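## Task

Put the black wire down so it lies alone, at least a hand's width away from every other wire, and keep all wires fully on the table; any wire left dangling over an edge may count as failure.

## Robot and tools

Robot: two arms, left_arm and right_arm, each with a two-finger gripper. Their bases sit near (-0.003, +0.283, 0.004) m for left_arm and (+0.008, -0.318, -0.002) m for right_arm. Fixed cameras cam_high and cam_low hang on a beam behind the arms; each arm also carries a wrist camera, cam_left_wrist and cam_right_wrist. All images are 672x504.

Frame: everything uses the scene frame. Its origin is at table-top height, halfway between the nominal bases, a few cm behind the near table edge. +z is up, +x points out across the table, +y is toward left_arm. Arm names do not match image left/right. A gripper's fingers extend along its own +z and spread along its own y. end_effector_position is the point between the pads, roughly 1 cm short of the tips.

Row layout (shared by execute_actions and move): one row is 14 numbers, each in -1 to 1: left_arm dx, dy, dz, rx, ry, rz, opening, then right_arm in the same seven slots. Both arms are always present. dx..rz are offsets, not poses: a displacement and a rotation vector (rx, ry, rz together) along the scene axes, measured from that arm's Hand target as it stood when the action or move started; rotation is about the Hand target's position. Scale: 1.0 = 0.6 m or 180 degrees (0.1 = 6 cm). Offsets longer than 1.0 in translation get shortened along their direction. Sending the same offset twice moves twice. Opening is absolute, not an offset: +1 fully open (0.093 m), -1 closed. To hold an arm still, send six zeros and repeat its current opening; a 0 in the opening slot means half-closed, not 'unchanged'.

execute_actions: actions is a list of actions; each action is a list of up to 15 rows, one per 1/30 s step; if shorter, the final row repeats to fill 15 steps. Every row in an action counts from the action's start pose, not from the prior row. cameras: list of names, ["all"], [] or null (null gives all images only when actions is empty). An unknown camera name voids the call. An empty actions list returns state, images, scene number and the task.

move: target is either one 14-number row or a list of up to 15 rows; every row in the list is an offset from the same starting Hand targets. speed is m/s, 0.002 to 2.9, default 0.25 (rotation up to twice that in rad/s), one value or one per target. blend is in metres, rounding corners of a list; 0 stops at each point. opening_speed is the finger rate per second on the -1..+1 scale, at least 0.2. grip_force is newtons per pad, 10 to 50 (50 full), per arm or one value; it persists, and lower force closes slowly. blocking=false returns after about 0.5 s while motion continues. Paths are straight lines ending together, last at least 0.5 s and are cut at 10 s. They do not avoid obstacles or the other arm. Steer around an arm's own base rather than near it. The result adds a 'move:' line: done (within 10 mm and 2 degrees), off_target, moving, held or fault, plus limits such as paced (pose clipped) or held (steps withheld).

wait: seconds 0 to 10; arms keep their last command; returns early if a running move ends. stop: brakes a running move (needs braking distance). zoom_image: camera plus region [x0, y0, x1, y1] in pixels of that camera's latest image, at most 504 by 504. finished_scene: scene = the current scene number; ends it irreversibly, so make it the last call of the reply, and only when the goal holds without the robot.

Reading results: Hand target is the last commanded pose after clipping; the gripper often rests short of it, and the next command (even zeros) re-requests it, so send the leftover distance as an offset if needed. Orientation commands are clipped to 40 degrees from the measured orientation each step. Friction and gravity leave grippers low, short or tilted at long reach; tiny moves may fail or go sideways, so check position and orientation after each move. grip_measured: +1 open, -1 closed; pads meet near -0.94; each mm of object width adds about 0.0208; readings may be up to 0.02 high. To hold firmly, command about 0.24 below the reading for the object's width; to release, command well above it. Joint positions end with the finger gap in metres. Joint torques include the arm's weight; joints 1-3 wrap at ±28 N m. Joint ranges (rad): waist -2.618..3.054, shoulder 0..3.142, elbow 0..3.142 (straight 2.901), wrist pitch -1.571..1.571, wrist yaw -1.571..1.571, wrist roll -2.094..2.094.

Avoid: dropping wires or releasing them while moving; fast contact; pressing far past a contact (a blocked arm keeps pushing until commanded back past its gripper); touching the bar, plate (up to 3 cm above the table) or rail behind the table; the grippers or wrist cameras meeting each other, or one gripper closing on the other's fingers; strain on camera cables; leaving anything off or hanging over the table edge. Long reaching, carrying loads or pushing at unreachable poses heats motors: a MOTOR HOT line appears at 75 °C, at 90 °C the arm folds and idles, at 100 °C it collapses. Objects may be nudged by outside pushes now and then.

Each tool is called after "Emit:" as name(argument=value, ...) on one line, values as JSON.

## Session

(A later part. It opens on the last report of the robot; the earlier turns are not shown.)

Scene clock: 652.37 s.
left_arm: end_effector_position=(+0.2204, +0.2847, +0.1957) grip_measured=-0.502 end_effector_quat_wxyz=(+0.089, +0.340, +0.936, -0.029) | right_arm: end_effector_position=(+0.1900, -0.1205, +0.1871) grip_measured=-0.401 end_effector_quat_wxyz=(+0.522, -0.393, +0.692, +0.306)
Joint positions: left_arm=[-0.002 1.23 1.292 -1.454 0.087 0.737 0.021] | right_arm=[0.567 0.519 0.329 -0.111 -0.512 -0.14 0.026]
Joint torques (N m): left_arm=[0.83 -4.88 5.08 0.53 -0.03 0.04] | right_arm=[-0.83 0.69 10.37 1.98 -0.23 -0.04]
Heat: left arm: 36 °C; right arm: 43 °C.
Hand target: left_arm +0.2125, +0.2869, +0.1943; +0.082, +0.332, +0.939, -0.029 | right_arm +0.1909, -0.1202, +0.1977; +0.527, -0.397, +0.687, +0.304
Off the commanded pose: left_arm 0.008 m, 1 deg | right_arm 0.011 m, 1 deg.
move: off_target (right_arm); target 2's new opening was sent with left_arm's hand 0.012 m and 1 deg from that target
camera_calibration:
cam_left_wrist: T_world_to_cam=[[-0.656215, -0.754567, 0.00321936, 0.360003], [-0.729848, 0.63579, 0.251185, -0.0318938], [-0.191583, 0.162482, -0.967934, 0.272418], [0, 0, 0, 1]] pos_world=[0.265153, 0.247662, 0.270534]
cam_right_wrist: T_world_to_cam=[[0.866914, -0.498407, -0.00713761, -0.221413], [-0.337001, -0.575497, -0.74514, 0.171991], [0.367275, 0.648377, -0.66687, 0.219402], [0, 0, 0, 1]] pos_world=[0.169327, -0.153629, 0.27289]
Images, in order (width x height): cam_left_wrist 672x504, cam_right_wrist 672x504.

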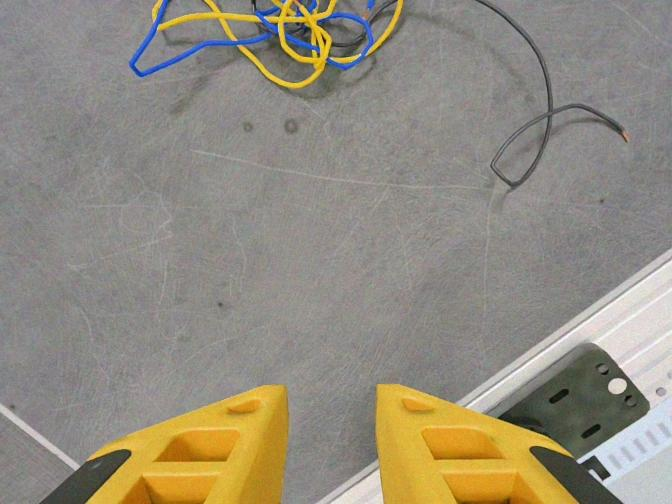

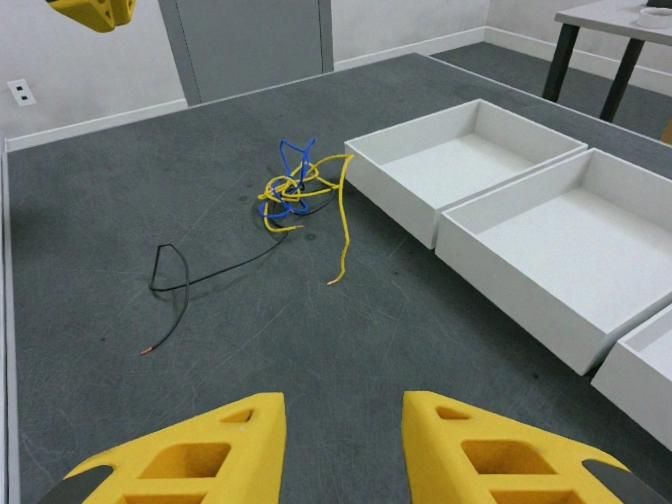

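Emit:
execute_actions(actions=[], cameras=["all"])

Scene clock: 654.00 s.
left_arm: end_effector_position=(+0.2203, +0.2847, +0.1956) grip_measured=-0.502 end_effector_quat_wxyz=(+0.088, +0.339, +0.936, -0.030) | right_arm: end_effector_position=(+0.1900, -0.1205, +0.1871) grip_measured=-0.401 end_effector_quat_wxyz=(+0.522, -0.393, +0.692, +0.306)
Joint positions: left_arm=[-0.002 1.23 1.292 -1.454 0.087 0.736 0.021] | right_arm=[0.567 0.519 0.329 -0.111 -0.512 -0.14 0.026]
Joint velocities: within noise
Joint torques (N m): left_arm=[0.76 -4.89 5.24 0.54 -0.09 0.06] | right_arm=[-0.8 0.73 10.37 2 -0.22 -0.03]
Heat: left arm: 36 °C; right arm: 42 °C.
Hand target: left_arm +0.2125, +0.2869, +0.1943; +0.082, +0.332, +0.939, -0.029 | right_arm +0.1909, -0.1202, +0.1977; +0.527, -0.397, +0.687, +0.304
Tool commands: left_gripper/opening=-0.5 right_gripper/opening=-0.4
Off the commanded pose: left_arm 0.008 m, 1 deg | right_arm 0.011 m, 1 deg.
camera_calibration:
cam_left_wrist: T_world_to_cam=[[-0.655909, -0.754832, 0.00360989, 0.359883], [-0.72999, 0.635525, 0.251442, -0.031835], [-0.19209, 0.162288, -0.967866, 0.272485], [0, 0, 0, 1]] pos_world=[0.265153, 0.247662, 0.270434]
cam_right_wrist: T_world_to_cam=[[0.866914, -0.498407, -0.00713761, -0.221413], [-0.337001, -0.575497, -0.74514, 0.171991], [0.367275, 0.648377, -0.66687, 0.219402], [0, 0, 0, 1]] pos_world=[0.169327, -0.153629, 0.27289]

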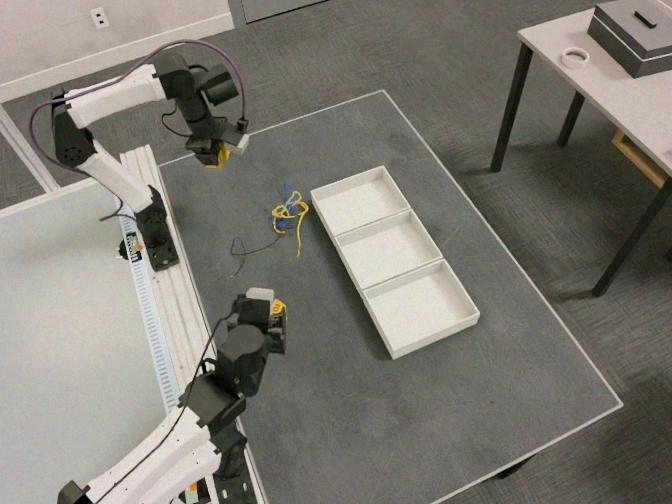

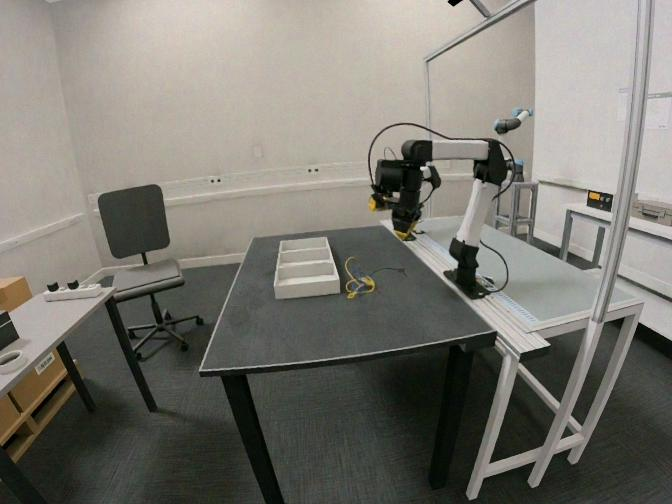

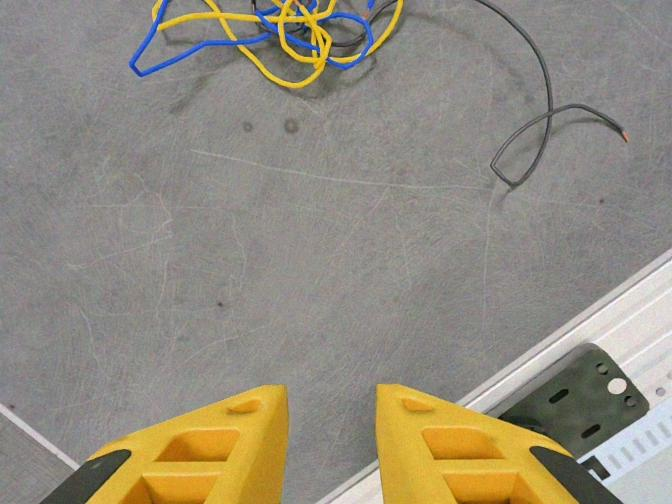

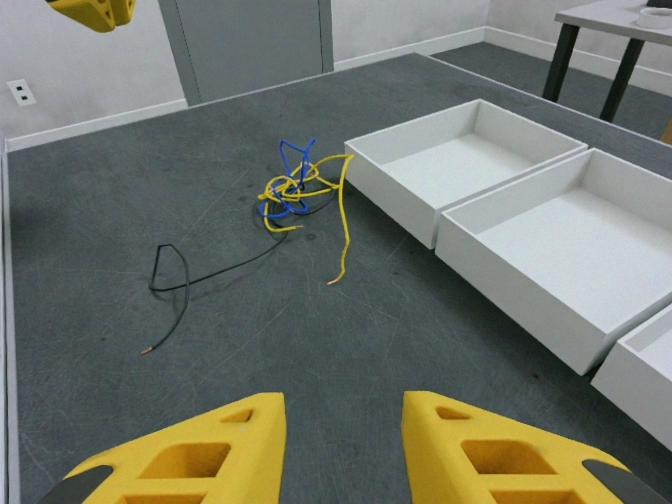

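Emit:
zoom_image(camera="cam_left_wrist", region=[110, 0, 430, 120])

Emit:
zoom_image(camera="cam_right_wrist", region=[240, 120, 380, 300])

Scaled by 1.575.

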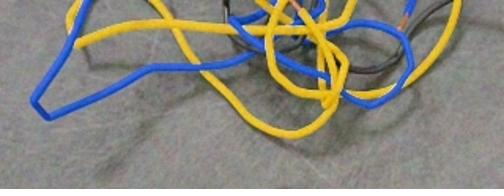

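Scaled by 2.800.

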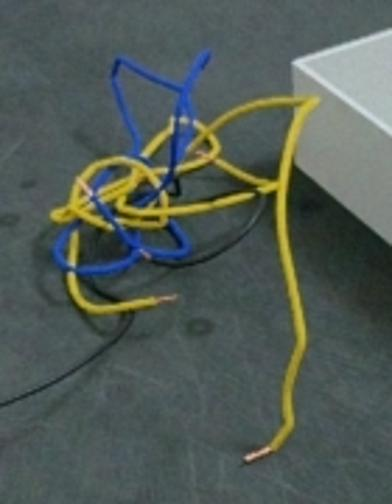

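Emit:
move(target=[0.117,-0.203,-0.03,0,0,0,-0.5,0,0,0,0,0,0,-0.4], speed=0.3, cameras=["cam_left_wrist"])

Scene clock: 656.07 s.
left_arm: end_effector_position=(+0.2761, +0.1688, +0.1706) grip_measured=-0.502 end_effector_quat_wxyz=(+0.070, +0.334, +0.940, -0.032) | right_arm: end_effector_position=(+0.1900, -0.1205, +0.1871) grip_measured=-0.401 end_effector_quat_wxyz=(+0.522, -0.393, +0.692, +0.306)
Joint positions: left_arm=[-0.457 1.528 1.423 -1.303 0.006 0.274 0.021] | right_arm=[0.567 0.519 0.329 -0.111 -0.512 -0.14 0.026]
Joint torques (N m): left_arm=[-0.66 -5.55 9.17 0.74 -0.17 0] | right_arm=[-0.76 0.75 10.39 1.97 -0.23 -0.04]
Heat: left arm: 36 °C; right arm: 42 °C.
Hand target: left_arm +0.2828, +0.1651, +0.1763; +0.082, +0.332, +0.939, -0.029 | right_arm +0.1909, -0.1202, +0.1977; +0.527, -0.397, +0.687, +0.304
Off the commanded pose: left_arm 0.009 m, 1 deg | right_arm 0.011 m, 1 deg.
move: off_target (right_arm)
camera_calibration:
cam_left_wrist: T_world_to_cam=[[-0.646562, -0.762552, 0.0217233, 0.304727], [-0.72777, 0.625107, 0.282121, 0.084827], [-0.228711, 0.166599, -0.959133, 0.285662], [0, 0, 0, 1]] pos_world=[0.324093, 0.131753, 0.243437]
Images, in order (width x height): cam_left_wrist 672x504.

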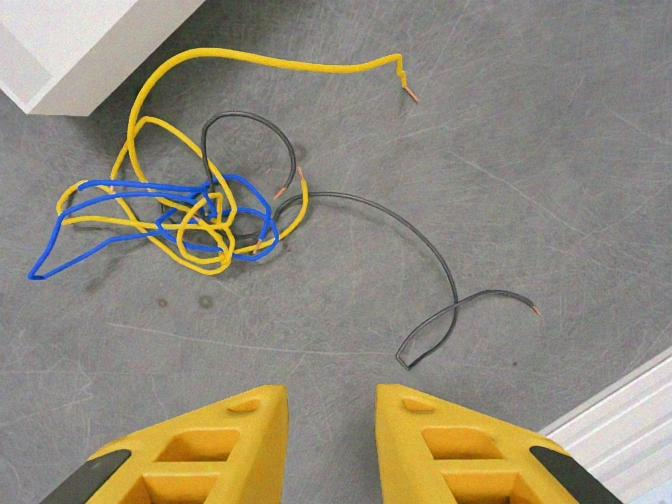

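Emit:
zoom_image(camera="cam_left_wrist", region=[110, 90, 330, 290])

Scaled by 2.291.

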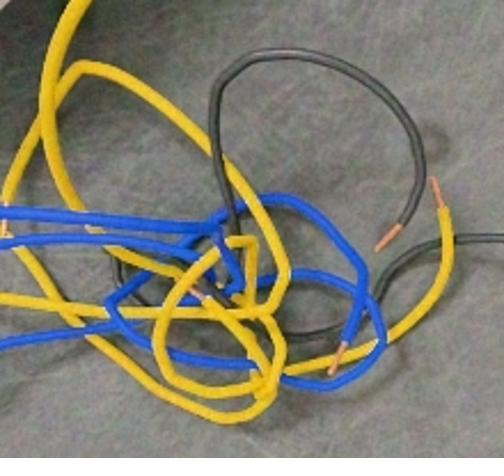

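Emit:
zoom_image(camera="cam_left_wrist", region=[150, 160, 250, 270])

Emit:
zoom_image(camera="cam_left_wrist", region=[190, 100, 320, 220])

Scaled by 4.582.

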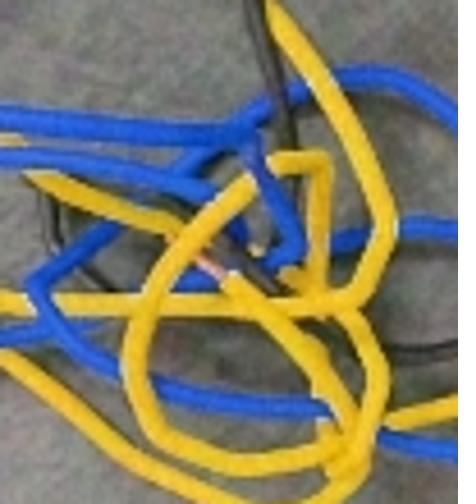

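Scaled by 3.877.

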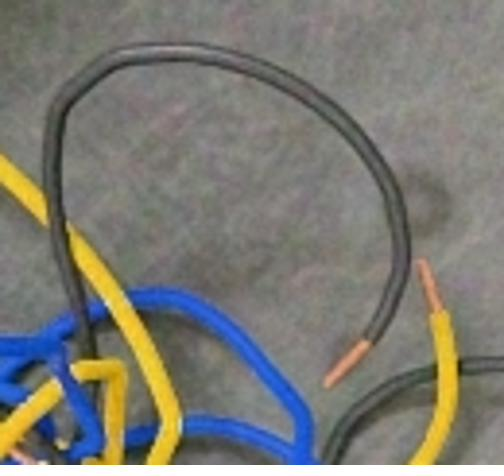

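Emit:
move(target=[[-0.188,0.3415,0.073,-0.212,-0.1815,-0.109,-0.5,0,0,0,0,0,0,-0.4],[-0.188,0.3415,0.073,-0.212,-0.1815,-0.109,-0.5,0.182,0.334,-0.205,-0.207,0.14,-0.042,-0.4]], speed=0.35, blend=[0.05,0], cameras=["cam_right_wrist","cam_left_wrist"])

Scene clock: 669.37 s.
left_arm: end_effector_position=(+0.1731, +0.3722, +0.2172) grip_measured=-0.502 end_effector_quat_wxyz=(+0.373, +0.359, +0.856, -0.009) | right_arm: end_effector_position=(+0.2984, +0.0766, +0.0735) grip_measured=-0.401 end_effector_quat_wxyz=(+0.234, -0.427, +0.865, +0.117)
Joint positions: left_arm=[1.094 1.059 1.109 -1.56 0.781 1.927 0.021] | right_arm=[0.995 1.967 1.452 -0.515 0.011 0.02 0.026]
Joint torques (N m): left_arm=[0.4 -2.33 6.65 0.19 0.39 0.29] | right_arm=[0.25 -8.29 9.35 1.22 0.07 0.2]
Heat: left arm: 35 °C; right arm: 42 °C.
Hand target: left_arm +0.1700, +0.3700, +0.2201; +0.432, +0.432, +0.751, -0.250 | right_arm +0.3001, +0.0803, +0.0749; +0.233, -0.424, +0.868, +0.114
Off the commanded pose: left_arm 0.005 m, 32 deg | right_arm 0.004 m, 1 deg.
joint sent to its limit (left arm) — joint 4 (wrist pitch), lower limit. The joint targets are off in orientation, not in position.
move: off_target (left_arm)
camera_calibration:
cam_left_wrist: T_world_to_cam=[[-0.635895, -0.72819, -0.25569, 0.437779], [-0.676596, 0.685373, -0.269223, -0.042042], [0.371289, 0.00180083, -0.928516, 0.223773], [0, 0, 0, 1]] pos_world=[0.166851, 0.347198, 0.308394]
cam_right_wrist: T_world_to_cam=[[0.799874, -0.600159, -0.00315253, -0.190557], [-0.59884, -0.797746, -0.0706536, 0.282869], [0.0398885, 0.0584019, -0.997496, 0.143266], [0, 0, 0, 1]] pos_world=[0.3161, 0.102926, 0.162292]
Images, in order (width x height): cam_left_wrist 672x504, cam_right_wrist 672x504.

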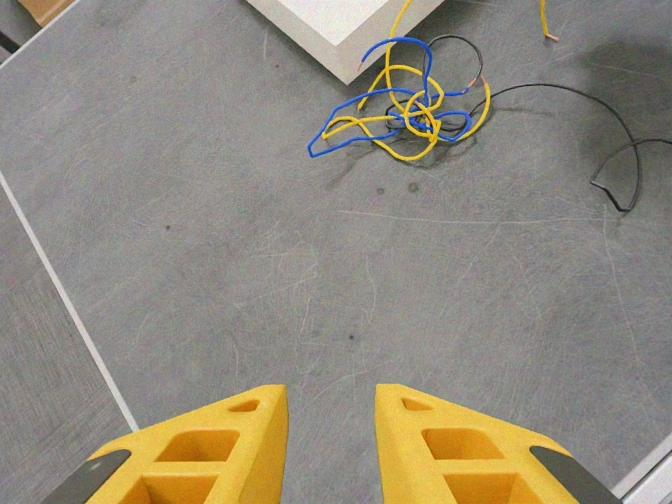

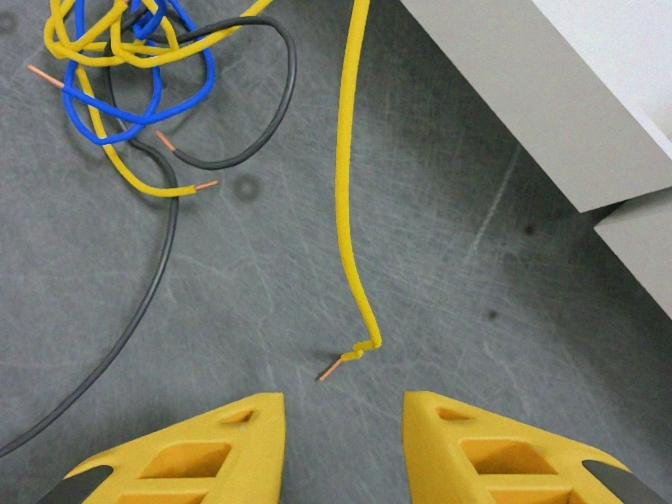

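Emit:
zoom_image(camera="cam_right_wrist", region=[20, 0, 320, 220])

Emit:
zoom_image(camera="cam_left_wrist", region=[300, 0, 520, 180])

Scaled by 1.680.

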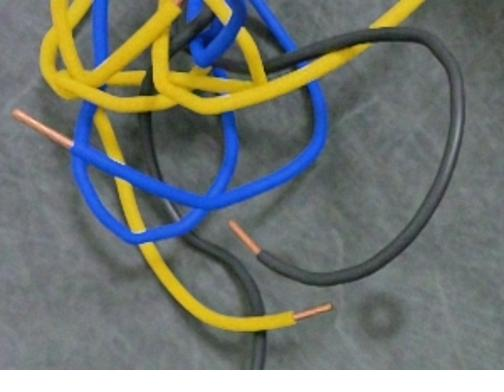

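Scaled by 2.291.

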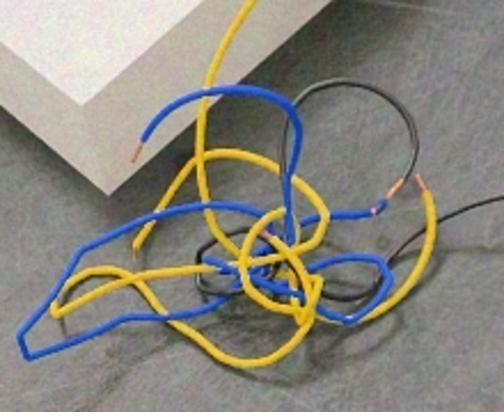

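Emit:
move(target=[[0,0,0,0,0,0,-0.5,0.029,0.018,-0.047,0,0,0,-0.4],[0,0,0,0,0,0,-0.5,0.029,0.018,-0.047,0,0,0,-1]], speed=0.2, cameras=["cam_right_wrist"])

Scene clock: 672.37 s.
left_arm: end_effector_position=(+0.1731, +0.3722, +0.2172) grip_measured=-0.502 end_effector_quat_wxyz=(+0.373, +0.359, +0.856, -0.009) | right_arm: end_effector_position=(+0.3097, +0.0841, +0.0405) grip_measured=-0.981 end_effector_quat_wxyz=(+0.221, -0.425, +0.871, +0.108)
Joint positions: left_arm=[1.094 1.059 1.109 -1.56 0.781 1.927 0.021] | right_arm=[0.985 2.073 1.489 -0.479 0.011 0.02 0]
Joint torques (N m): left_arm=[0.36 -2.24 6.65 0.22 0.36 0.29] | right_arm=[-0.64 -9.36 9.1 1.5 -0.04 0.03]
Heat: left arm: 35 °C; right arm: 42 °C.
Hand target: left_arm +0.1700, +0.3700, +0.2201; +0.432, +0.432, +0.751, -0.250 | right_arm +0.3174, +0.0911, +0.0467; +0.233, -0.424, +0.868, +0.114
Off the commanded pose: left_arm 0.005 m, 32 deg | right_arm 0.012 m, 2 deg.
joint sent to its limit (left arm) — joint 4 (wrist pitch), lower limit. The joint targets are off in orientation, not in position.
move: off_target (left_arm, right_arm); target 2's new opening was sent with right_arm's hand 0.012 m and 2 deg from that target
camera_calibration:
cam_right_wrist: T_world_to_cam=[[0.794097, -0.607786, -0.00259372, -0.192719], [-0.60743, -0.79347, -0.0378567, 0.294293], [0.0209508, 0.0316374, -0.99928, 0.117606], [0, 0, 0, 1]] pos_world=[0.329336, 0.11266, 0.128162]
Images, in order (width x height): cam_right_wrist 672x504.

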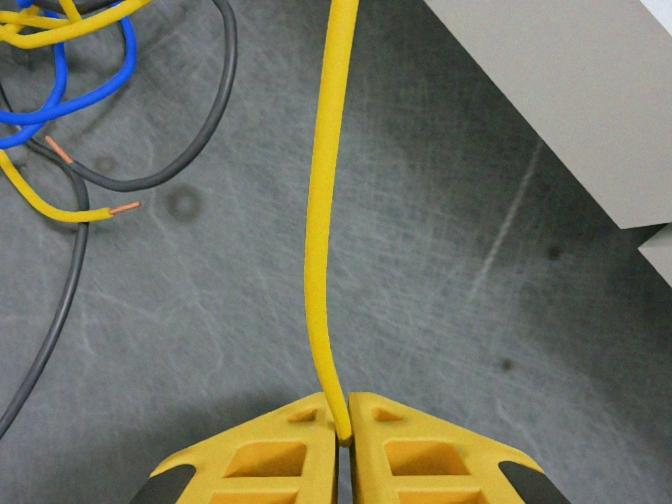

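Emit:
move(target=[[0,0,0,0,0,0,-0.5,-0.062,0.048,0.289,0.1,-0.07,0.02,-1],[0,0,0,0,0,0,-0.5,-0.012,-0.152,0.439,0.207,-0.14,0.042,-1],[0.133,-0.383,-0.15,-0.0965,-0.0567,0,-0.5,-0.012,-0.152,0.439,0.207,-0.14,0.042,-1]], speed=[0.15,0.2,0.25], blend=[0.04,0,0], cameras=["cam_left_wrist","cam_right_wrist"])

Scene clock: 680.47 s.
left_arm: end_effector_position=(+0.2525, +0.1420, +0.1358) grip_measured=-0.502 end_effector_quat_wxyz=(+0.561, +0.384, +0.660, -0.320) | right_arm: end_effector_position=(+0.3135, +0.0014, +0.3094) grip_measured=-0.981 end_effector_quat_wxyz=(+0.523, -0.392, +0.694, +0.303)
Joint positions: left_arm=[-0.065 1.099 0.178 0.587 0.992 0.34 0.021] | right_arm=[0.731 1.34 1.139 -0.078 -0.35 -0.09 0]
Joint torques (N m): left_arm=[-0.76 -1.21 5.19 2 -0.02 0.1] | right_arm=[-0.39 -6.27 6.3 2.42 -0.19 -0.03]
Heat: left arm: 34 °C; right arm: 42 °C.
Hand target: left_arm +0.2498, +0.1402, +0.1302; +0.558, +0.383, +0.663, -0.321 | right_arm +0.3103, -0.0001, +0.3101; +0.527, -0.397, +0.687, +0.304
Off the commanded pose: left_arm 0.007 m, 1 deg | right_arm 0.004 m, 1 deg.
move: done
camera_calibration:
cam_left_wrist: T_world_to_cam=[[-0.872554, -0.487936, -0.023814, 0.293932], [-0.261442, 0.507593, -0.820973, 0.14289], [0.412671, -0.710118, -0.57047, 0.161236], [0, 0, 0, 1]] pos_world=[0.227292, 0.185387, 0.216288]
cam_right_wrist: T_world_to_cam=[[0.864525, -0.502562, -0.00536516, -0.266654], [-0.339267, -0.575676, -0.743972, 0.375275], [0.370803, 0.645003, -0.668189, 0.175885], [0, 0, 0, 1]] pos_world=[0.292628, -0.0314192, 0.395287]
Images, in order (width x height): cam_left_wrist 672x504, cam_right_wrist 672x504.

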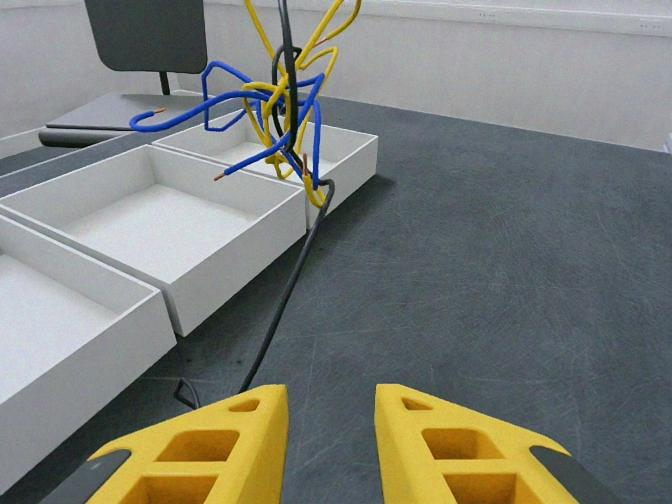

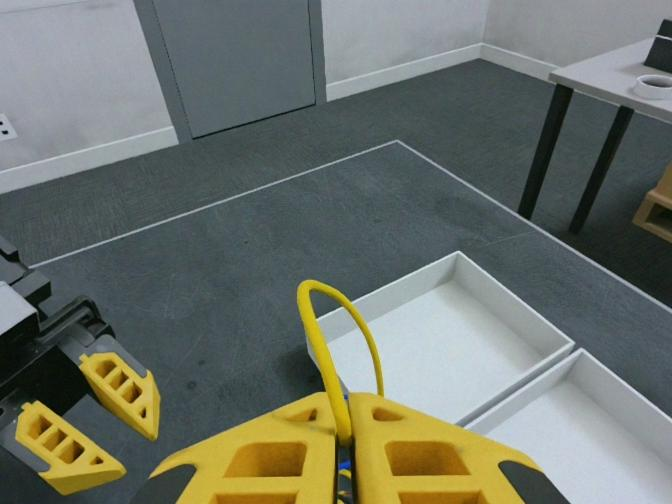

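Emit:
zoom_image(camera="cam_left_wrist", region=[120, 0, 380, 220])

Emit:
zoom_image(camera="cam_left_wrist", region=[230, 30, 350, 220])

Scaled by 1.938.

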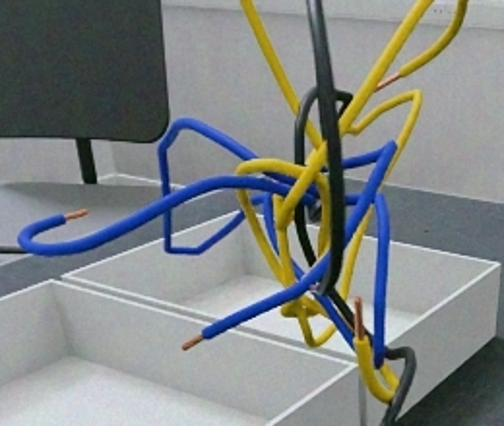

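Scaled by 2.653.

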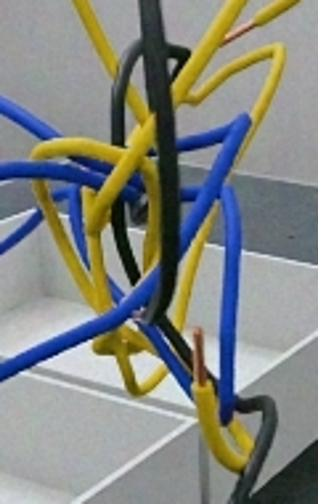

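Emit:
move(target=[-0.03,0.06,0.08,0,0,0,-0.5,0,0,0,0,0,0,-1], speed=0.25, cameras=["cam_left_wrist","cam_high","cam_low"])

Emit:
zoom_image(camera="cam_left_wrist", region=[200, 40, 380, 300])

Emit:
zoom_image(camera="cam_high", region=[220, 180, 340, 280])

Emit:
zoom_image(camera="cam_low", region=[290, 180, 410, 300])

Scene clock: 682.73 s.
left_arm: end_effector_position=(+0.2279, +0.1745, +0.1679) grip_measured=-0.502 end_effector_quat_wxyz=(+0.548, +0.371, +0.674, -0.329) | right_arm: end_effector_position=(+0.3135, +0.0014, +0.3094) grip_measured=-0.981 end_effector_quat_wxyz=(+0.523, -0.392, +0.694, +0.303)
Joint positions: left_arm=[0.148 0.795 0.303 -0.048 1.176 0.517 0.021] | right_arm=[0.731 1.34 1.139 -0.078 -0.35 -0.09 0]
Joint torques (N m): left_arm=[0.81 0.49 10.02 1.57 0.38 0.35] | right_arm=[-0.38 -6.26 6.31 2.39 -0.18 -0.02]
Heat: left arm: 33 °C; right arm: 42 °C.
Hand target: left_arm +0.2318, +0.1763, +0.1782; +0.558, +0.383, +0.663, -0.321 | right_arm +0.3103, -0.0001, +0.3101; +0.527, -0.397, +0.687, +0.304
Off the commanded pose: left_arm 0.011 m, 2 deg | right_arm 0.004 m, 1 deg.
move: off_target (left_arm)
camera_calibration:
cam_left_wrist: T_world_to_cam=[[-0.868022, -0.496058, 0.0215399, 0.281911], [-0.305764, 0.499851, -0.810344, 0.155923], [0.391211, -0.709983, -0.585558, 0.22012], [0, 0, 0, 1]] pos_world=[0.206268, 0.218187, 0.249172]
Images, in order (width x height): cam_high 672x504, cam_low 672x504, cam_left_wrist 672x504.

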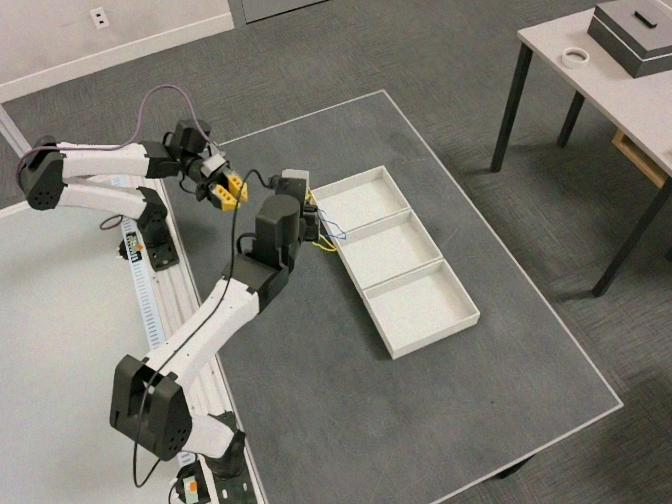

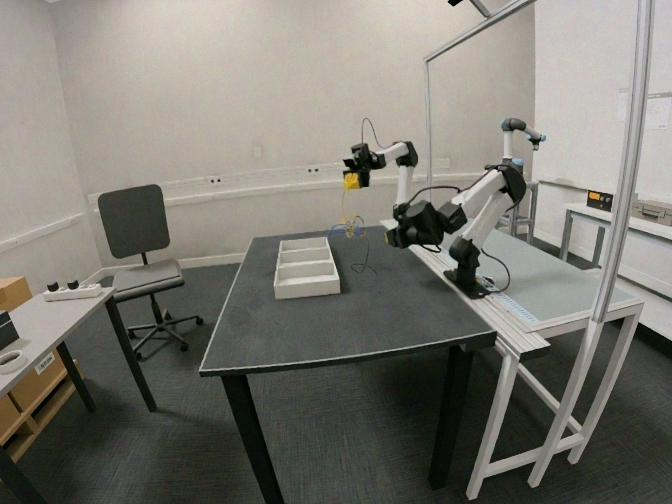

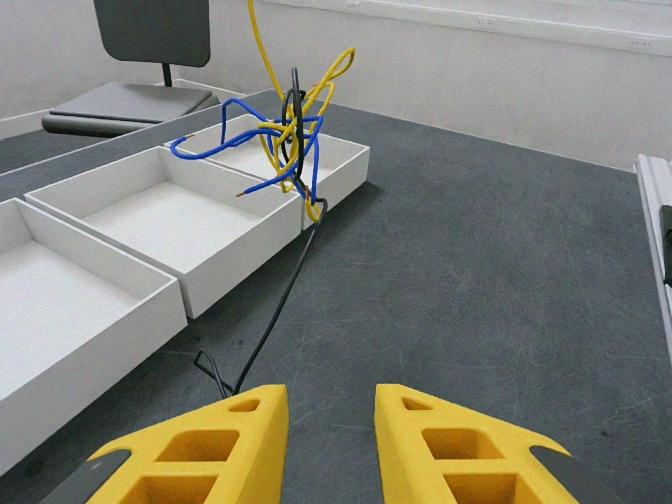

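Scaled by 1.938.

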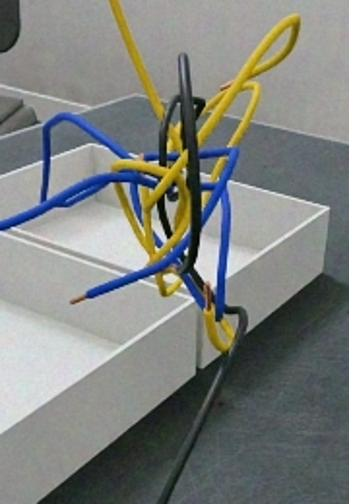

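Scaled by 4.200.

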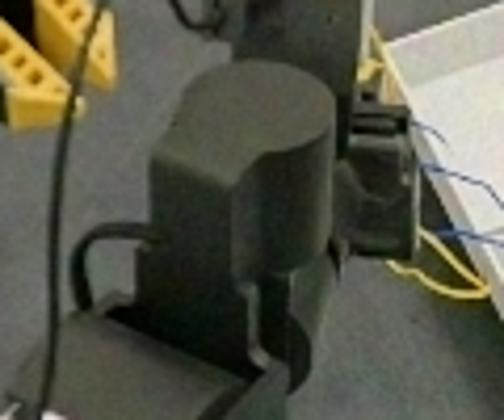

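Scaled by 4.200.

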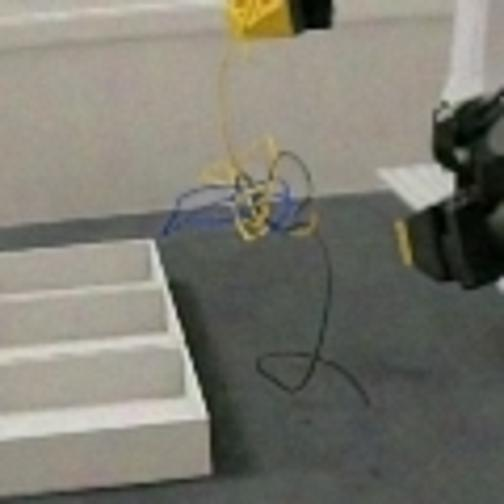

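Emit:
move(target=[0.13,-0.018,0.003,0,0,-0.067,-0.5,0,0,0,0,0,0,-1], speed=0.25, cameras=["cam_left_wrist"])

Emit:
zoom_image(camera="cam_left_wrist", region=[220, 20, 480, 220])

Scene clock: 685.27 s.
left_arm: end_effector_position=(+0.3066, +0.1687, +0.1727) grip_measured=-0.502 end_effector_quat_wxyz=(+0.514, +0.435, +0.635, -0.379) | right_arm: end_effector_position=(+0.3135, +0.0014, +0.3094) grip_measured=-0.981 end_effector_quat_wxyz=(+0.523, -0.392, +0.694, +0.303)
Joint positions: left_arm=[0.094 1.385 0.695 -0.112 1.28 0.792 0.021] | right_arm=[0.731 1.34 1.139 -0.078 -0.35 -0.09 0]
Joint torques (N m): left_arm=[-0.84 -3.99 9.33 1.29 0.55 0.32] | right_arm=[-0.36 -6.3 6.28 2.4 -0.19 -0.03]
Heat: left arm: 33 °C; right arm: 42 °C.
Hand target: left_arm +0.3098, +0.1654, +0.1799; +0.521, +0.450, +0.619, -0.377 | right_arm +0.3103, -0.0001, +0.3101; +0.527, -0.397, +0.687, +0.304
Off the commanded pose: left_arm 0.009 m, 3 deg | right_arm 0.004 m, 1 deg.
move: off_target (left_arm)
camera_calibration:
cam_left_wrist: T_world_to_cam=[[-0.94687, -0.321102, 0.0182062, 0.342471], [-0.202006, 0.549722, -0.810555, 0.146679], [0.250262, -0.771168, -0.58538, 0.241585], [0, 0, 0, 1]] pos_world=[0.293446, 0.215638, 0.254075]
Images, in order (width x height): cam_left_wrist 672x504.

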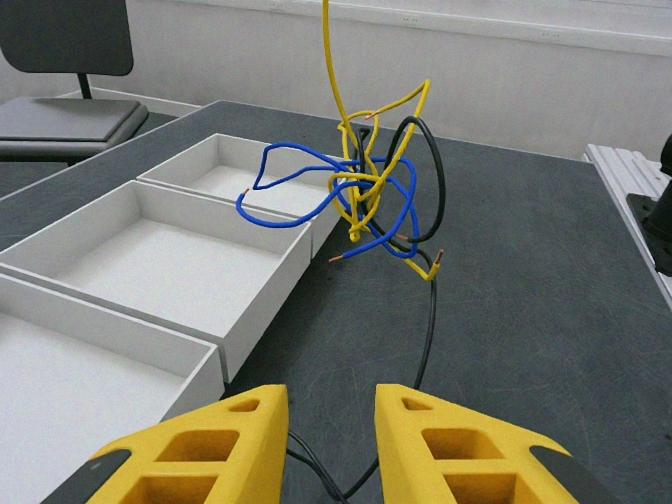

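Scaled by 1.938.

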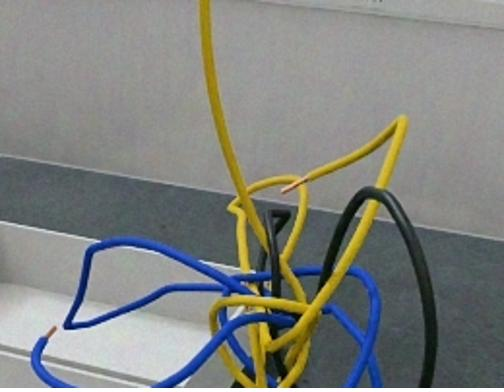

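Emit:
zoom_image(camera="cam_left_wrist", region=[315, 80, 465, 290])

Scaled by 2.400.

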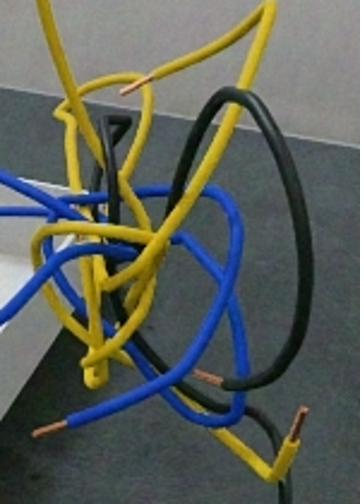

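Emit:
zoom_image(camera="cam_left_wrist", region=[335, 115, 425, 205])

Scaled by 5.600.

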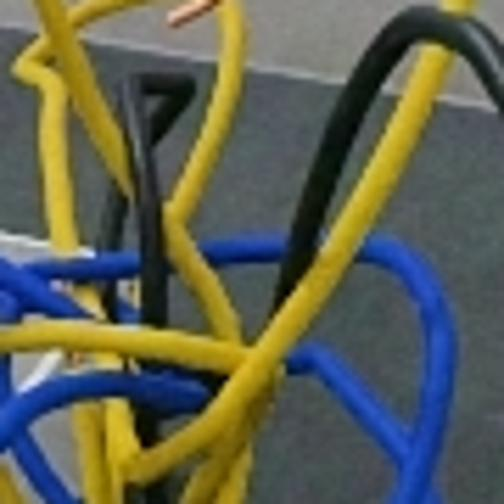

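Emit:
move(target=[0.04,-0.198,0.004,-0.053,-0.017,0,-0.6,0,0,0,0,0,0,-1], speed=0.15, cameras=["cam_left_wrist"])

Emit:
zoom_image(camera="cam_left_wrist", region=[270, 60, 450, 260])

Scene clock: 691.23 s.
left_arm: end_effector_position=(+0.3360, +0.0490, +0.1906) grip_measured=-0.598 end_effector_quat_wxyz=(+0.578, +0.419, +0.565, -0.414) | right_arm: end_effector_position=(+0.3135, +0.0014, +0.3094) grip_measured=-0.981 end_effector_quat_wxyz=(+0.523, -0.392, +0.694, +0.303)
Joint positions: left_arm=[-0.325 1.66 0.611 1.024 0.979 0.081 0.016] | right_arm=[0.731 1.34 1.139 -0.078 -0.35 -0.09 0]
Joint torques (N m): left_arm=[-0.66 -5.59 4.78 1.97 -0.23 0.07] | right_arm=[-0.32 -6.31 6.28 2.42 -0.19 -0.03]
Heat: left arm: 33 °C; right arm: 42 °C.
Hand target: left_arm +0.3338, +0.0466, +0.1824; +0.573, +0.415, +0.572, -0.416 | right_arm +0.3103, -0.0002, +0.3100; +0.527, -0.397, +0.687, +0.304
Off the commanded pose: left_arm 0.009 m, 1 deg | right_arm 0.004 m, 1 deg.
move: done
camera_calibration:
cam_left_wrist: T_world_to_cam=[[-0.954691, -0.295682, -0.0337395, 0.342828], [-0.0943006, 0.408092, -0.908057, 0.222213], [0.282265, -0.863732, -0.417484, 0.11415], [0, 0, 0, 1]] pos_world=[0.316029, 0.10928, 0.261005]
Images, in order (width x height): cam_left_wrist 672x504.

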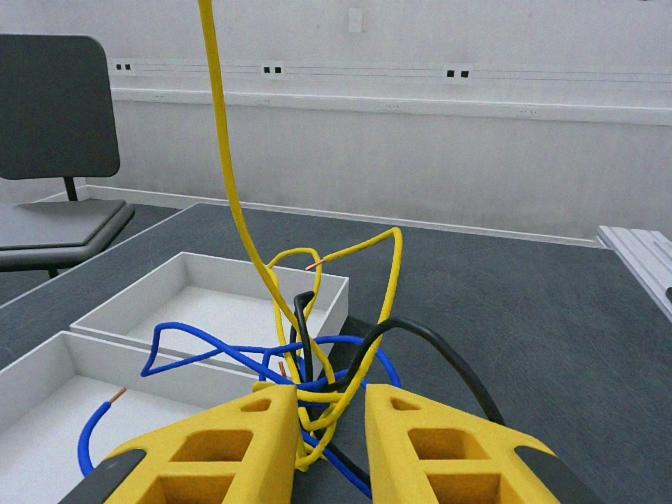

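Scaled by 2.520.

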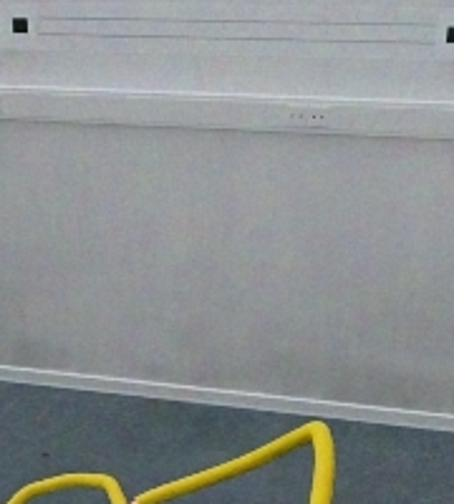

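Emit:
zoom_image(camera="cam_left_wrist", region=[230, 220, 420, 420])

Scaled by 2.520.

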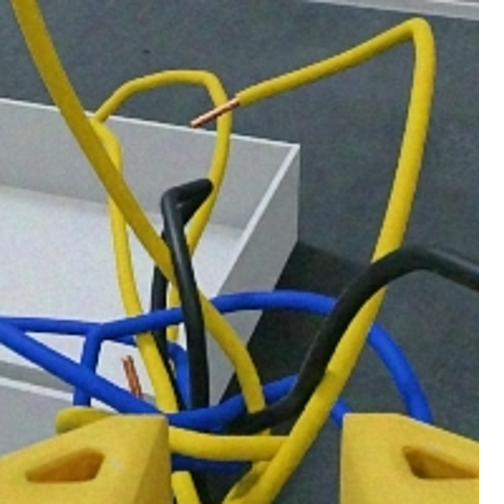

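Emit:
move(target=[0.036,-0.058,-0.012,0,0,0,-0.72,0,0,0,0,0,0,-1], speed=0.1, cameras=["cam_left_wrist"])

Emit:
zoom_image(camera="cam_left_wrist", region=[230, 250, 430, 450])

Scene clock: 697.47 s.
left_arm: end_effector_position=(+0.3504, +0.0176, +0.1708) grip_measured=-0.718 end_effector_quat_wxyz=(+0.565, +0.414, +0.578, -0.418) | right_arm: end_effector_position=(+0.3135, +0.0014, +0.3094) grip_measured=-0.981 end_effector_quat_wxyz=(+0.523, -0.392, +0.694, +0.303)
Joint positions: left_arm=[-0.406 1.79 0.688 1.045 0.896 0.074 0.011] | right_arm=[0.731 1.34 1.139 -0.078 -0.35 -0.09 0]
Joint torques (N m): left_arm=[-1.05 -6.63 8.01 2.07 -0.17 0.11] | right_arm=[-0.35 -6.23 6.26 2.41 -0.2 -0.02]
Heat: left arm: 33 °C; right arm: 42 °C.
Hand target: left_arm +0.3554, +0.0118, +0.1751; +0.573, +0.415, +0.572, -0.416 | right_arm +0.3103, -0.0002, +0.3100; +0.527, -0.397, +0.687, +0.304
Off the commanded pose: left_arm 0.009 m, 1 deg | right_arm 0.004 m, 1 deg.
move: done
camera_calibration:
cam_left_wrist: T_world_to_cam=[[-0.955249, -0.295792, -0.00248454, 0.341485], [-0.127199, 0.41834, -0.89934, 0.22834], [0.267057, -0.858778, -0.437243, 0.0832574], [0, 0, 0, 1]] pos_world=[0.333014, 0.0769845, 0.242607]
Images, in order (width x height): cam_left_wrist 672x504.

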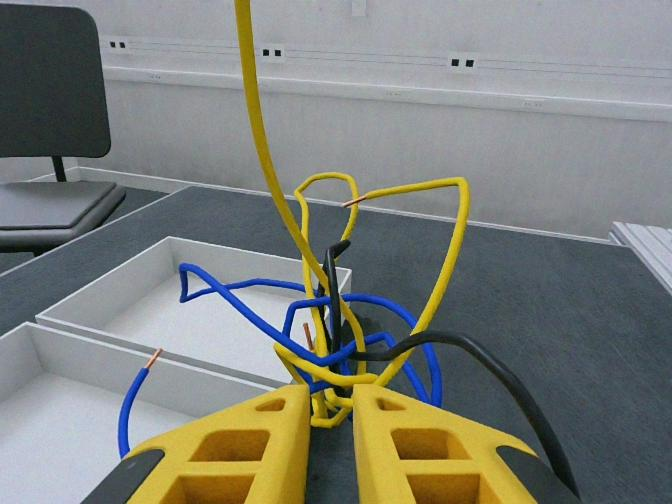

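Scaled by 2.520.

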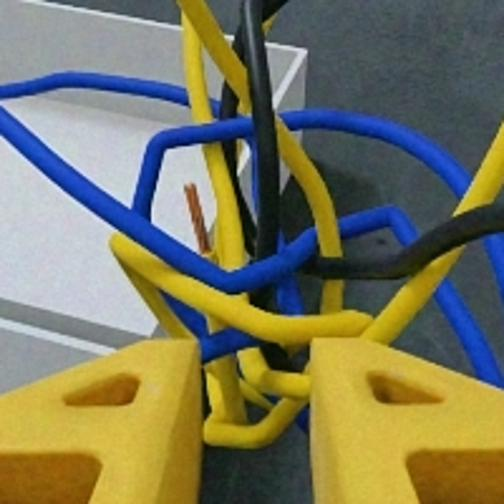

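Emit:
wait(seconds=0.5, cameras=["cam_left_wrist","cam_low"])

Emit:
zoom_image(camera="cam_left_wrist", region=[280, 170, 440, 370])

Emit:
zoom_image(camera="cam_low", region=[310, 170, 410, 290])

Scene clock: 698.53 s.
left_arm: end_effector_position=(+0.3505, +0.0176, +0.1708) grip_measured=-0.718 end_effector_quat_wxyz=(+0.565, +0.414, +0.578, -0.418) | right_arm: end_effector_position=(+0.3135, +0.0014, +0.3094) grip_measured=-0.981 end_effector_quat_wxyz=(+0.523, -0.392, +0.694, +0.303)
Joint positions: left_arm=[-0.406 1.79 0.688 1.045 0.895 0.074 0.011] | right_arm=[0.731 1.34 1.139 -0.078 -0.35 -0.09 0]
Joint torques (N m): left_arm=[-1.03 -6.5 7.94 2.07 -0.18 0.11] | right_arm=[-0.36 -6.31 6.23 2.41 -0.21 -0.04]
Heat: left arm: 33 °C; right arm: 42 °C.
Hand target: left_arm +0.3554, +0.0118, +0.1751; +0.573, +0.415, +0.572, -0.416 | right_arm +0.3103, -0.0002, +0.3100; +0.527, -0.397, +0.687, +0.304
Tool commands: left_gripper/opening=-0.72 right_gripper/opening=-1.0
Off the commanded pose: left_arm 0.009 m, 1 deg | right_arm 0.004 m, 1 deg.
wait: 0.50 s; at rest from the start
camera_calibration:
cam_left_wrist: T_world_to_cam=[[-0.955018, -0.296537, -0.00254473, 0.341604], [-0.127472, 0.418251, -0.899342, 0.228409], [0.267753, -0.858564, -0.437238, 0.0830678], [0, 0, 0, 1]] pos_world=[0.333112, 0.0770849, 0.242607]
Images, in order (width x height): cam_low 672x504, cam_left_wrist 672x504.

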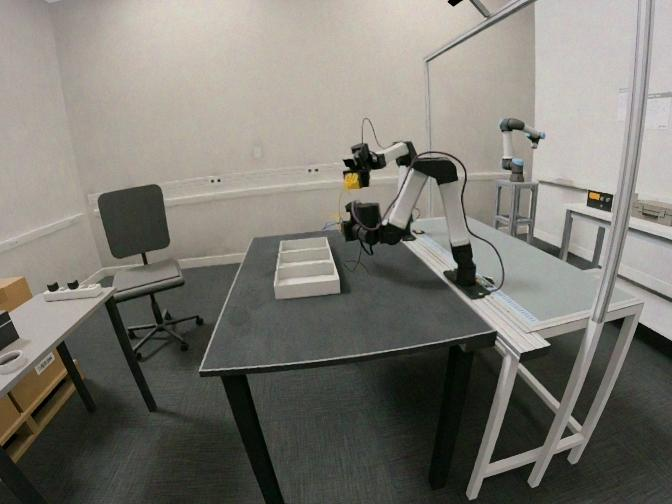

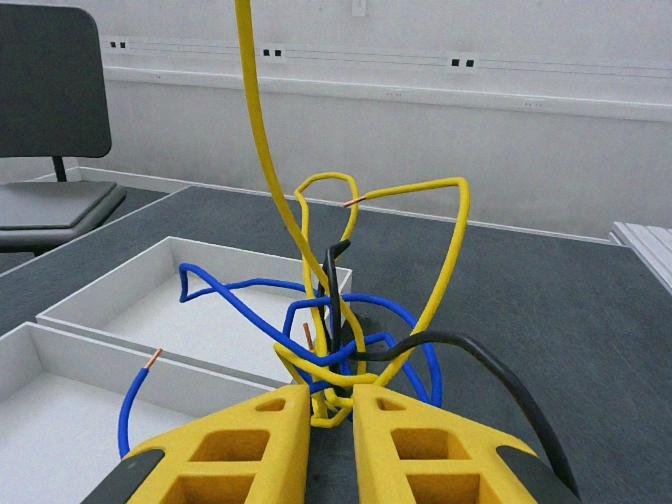

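Scaled by 2.520.

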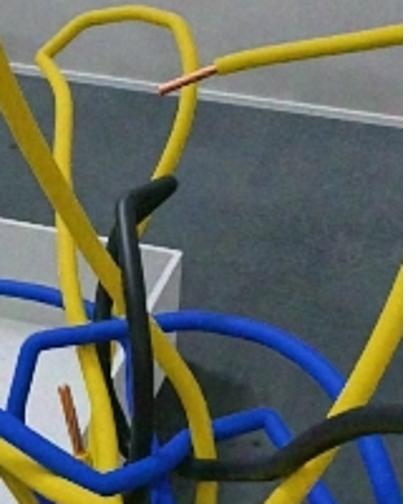

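Scaled by 4.200.

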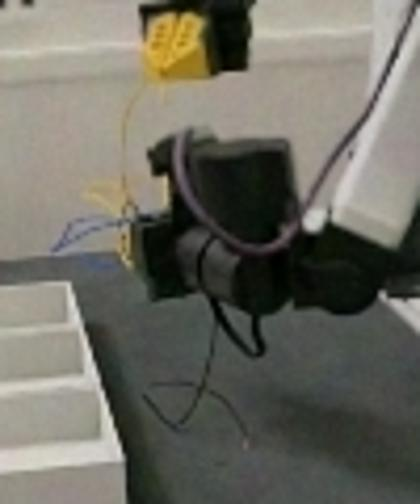

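Emit:
move(target=[0.022,-0.076,0.0265,-0.053,-0.017,0,-0.72,0,0,0,0,0,0,-1], speed=0.08, cameras=["cam_left_wrist"])

Emit:
zoom_image(camera="cam_left_wrist", region=[240, 250, 440, 450])

Scene clock: 700.80 s.
left_arm: end_effector_position=(+0.3664, -0.0272, +0.1871) grip_measured=-0.718 end_effector_quat_wxyz=(+0.613, +0.377, +0.529, -0.450) | right_arm: end_effector_position=(+0.3135, +0.0014, +0.3096) grip_measured=-0.981 end_effector_quat_wxyz=(+0.523, -0.392, +0.693, +0.303)
Joint positions: left_arm=[-0.515 1.999 0.809 1.377 0.782 -0.101 0.011] | right_arm=[0.731 1.34 1.139 -0.077 -0.35 -0.09 0]
Joint torques (N m): left_arm=[-1.07 -7.8 7.41 2.09 -0.34 0.07] | right_arm=[-0.32 -6.28 6.28 2.39 -0.18 -0.02]
Heat: left arm: 33 °C; right arm: 42 °C.
Hand target: left_arm +0.3685, -0.0338, +0.1910; +0.620, +0.377, +0.520, -0.451 | right_arm +0.3103, -0.0001, +0.3101; +0.527, -0.397, +0.687, +0.304
Off the commanded pose: left_arm 0.008 m, 1 deg | right_arm 0.004 m, 1 deg.
move: done
camera_calibration:
cam_left_wrist: T_world_to_cam=[[-0.953386, -0.301696, -0.00592355, 0.343298], [-0.0791955, 0.26911, -0.959848, 0.253434], [0.291177, -0.914636, -0.280459, 0.00801767], [0, 0, 0, 1]] pos_world=[0.345032, 0.0427032, 0.24754]
Images, in order (width x height): cam_left_wrist 672x504.

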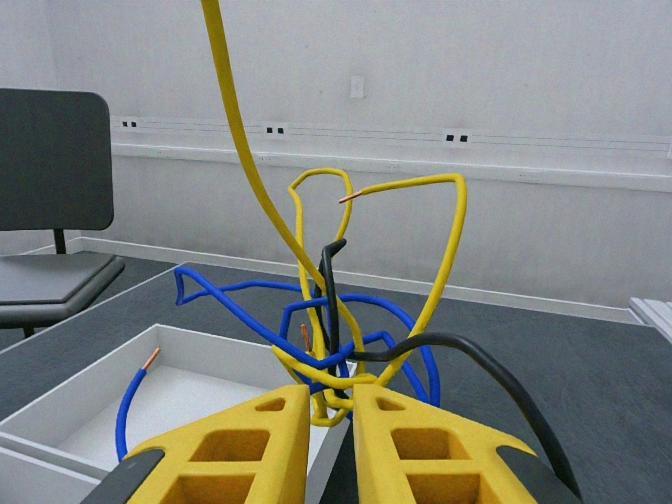

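Scaled by 2.520.

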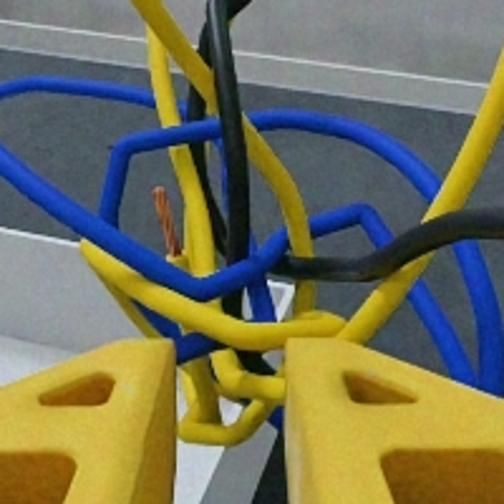

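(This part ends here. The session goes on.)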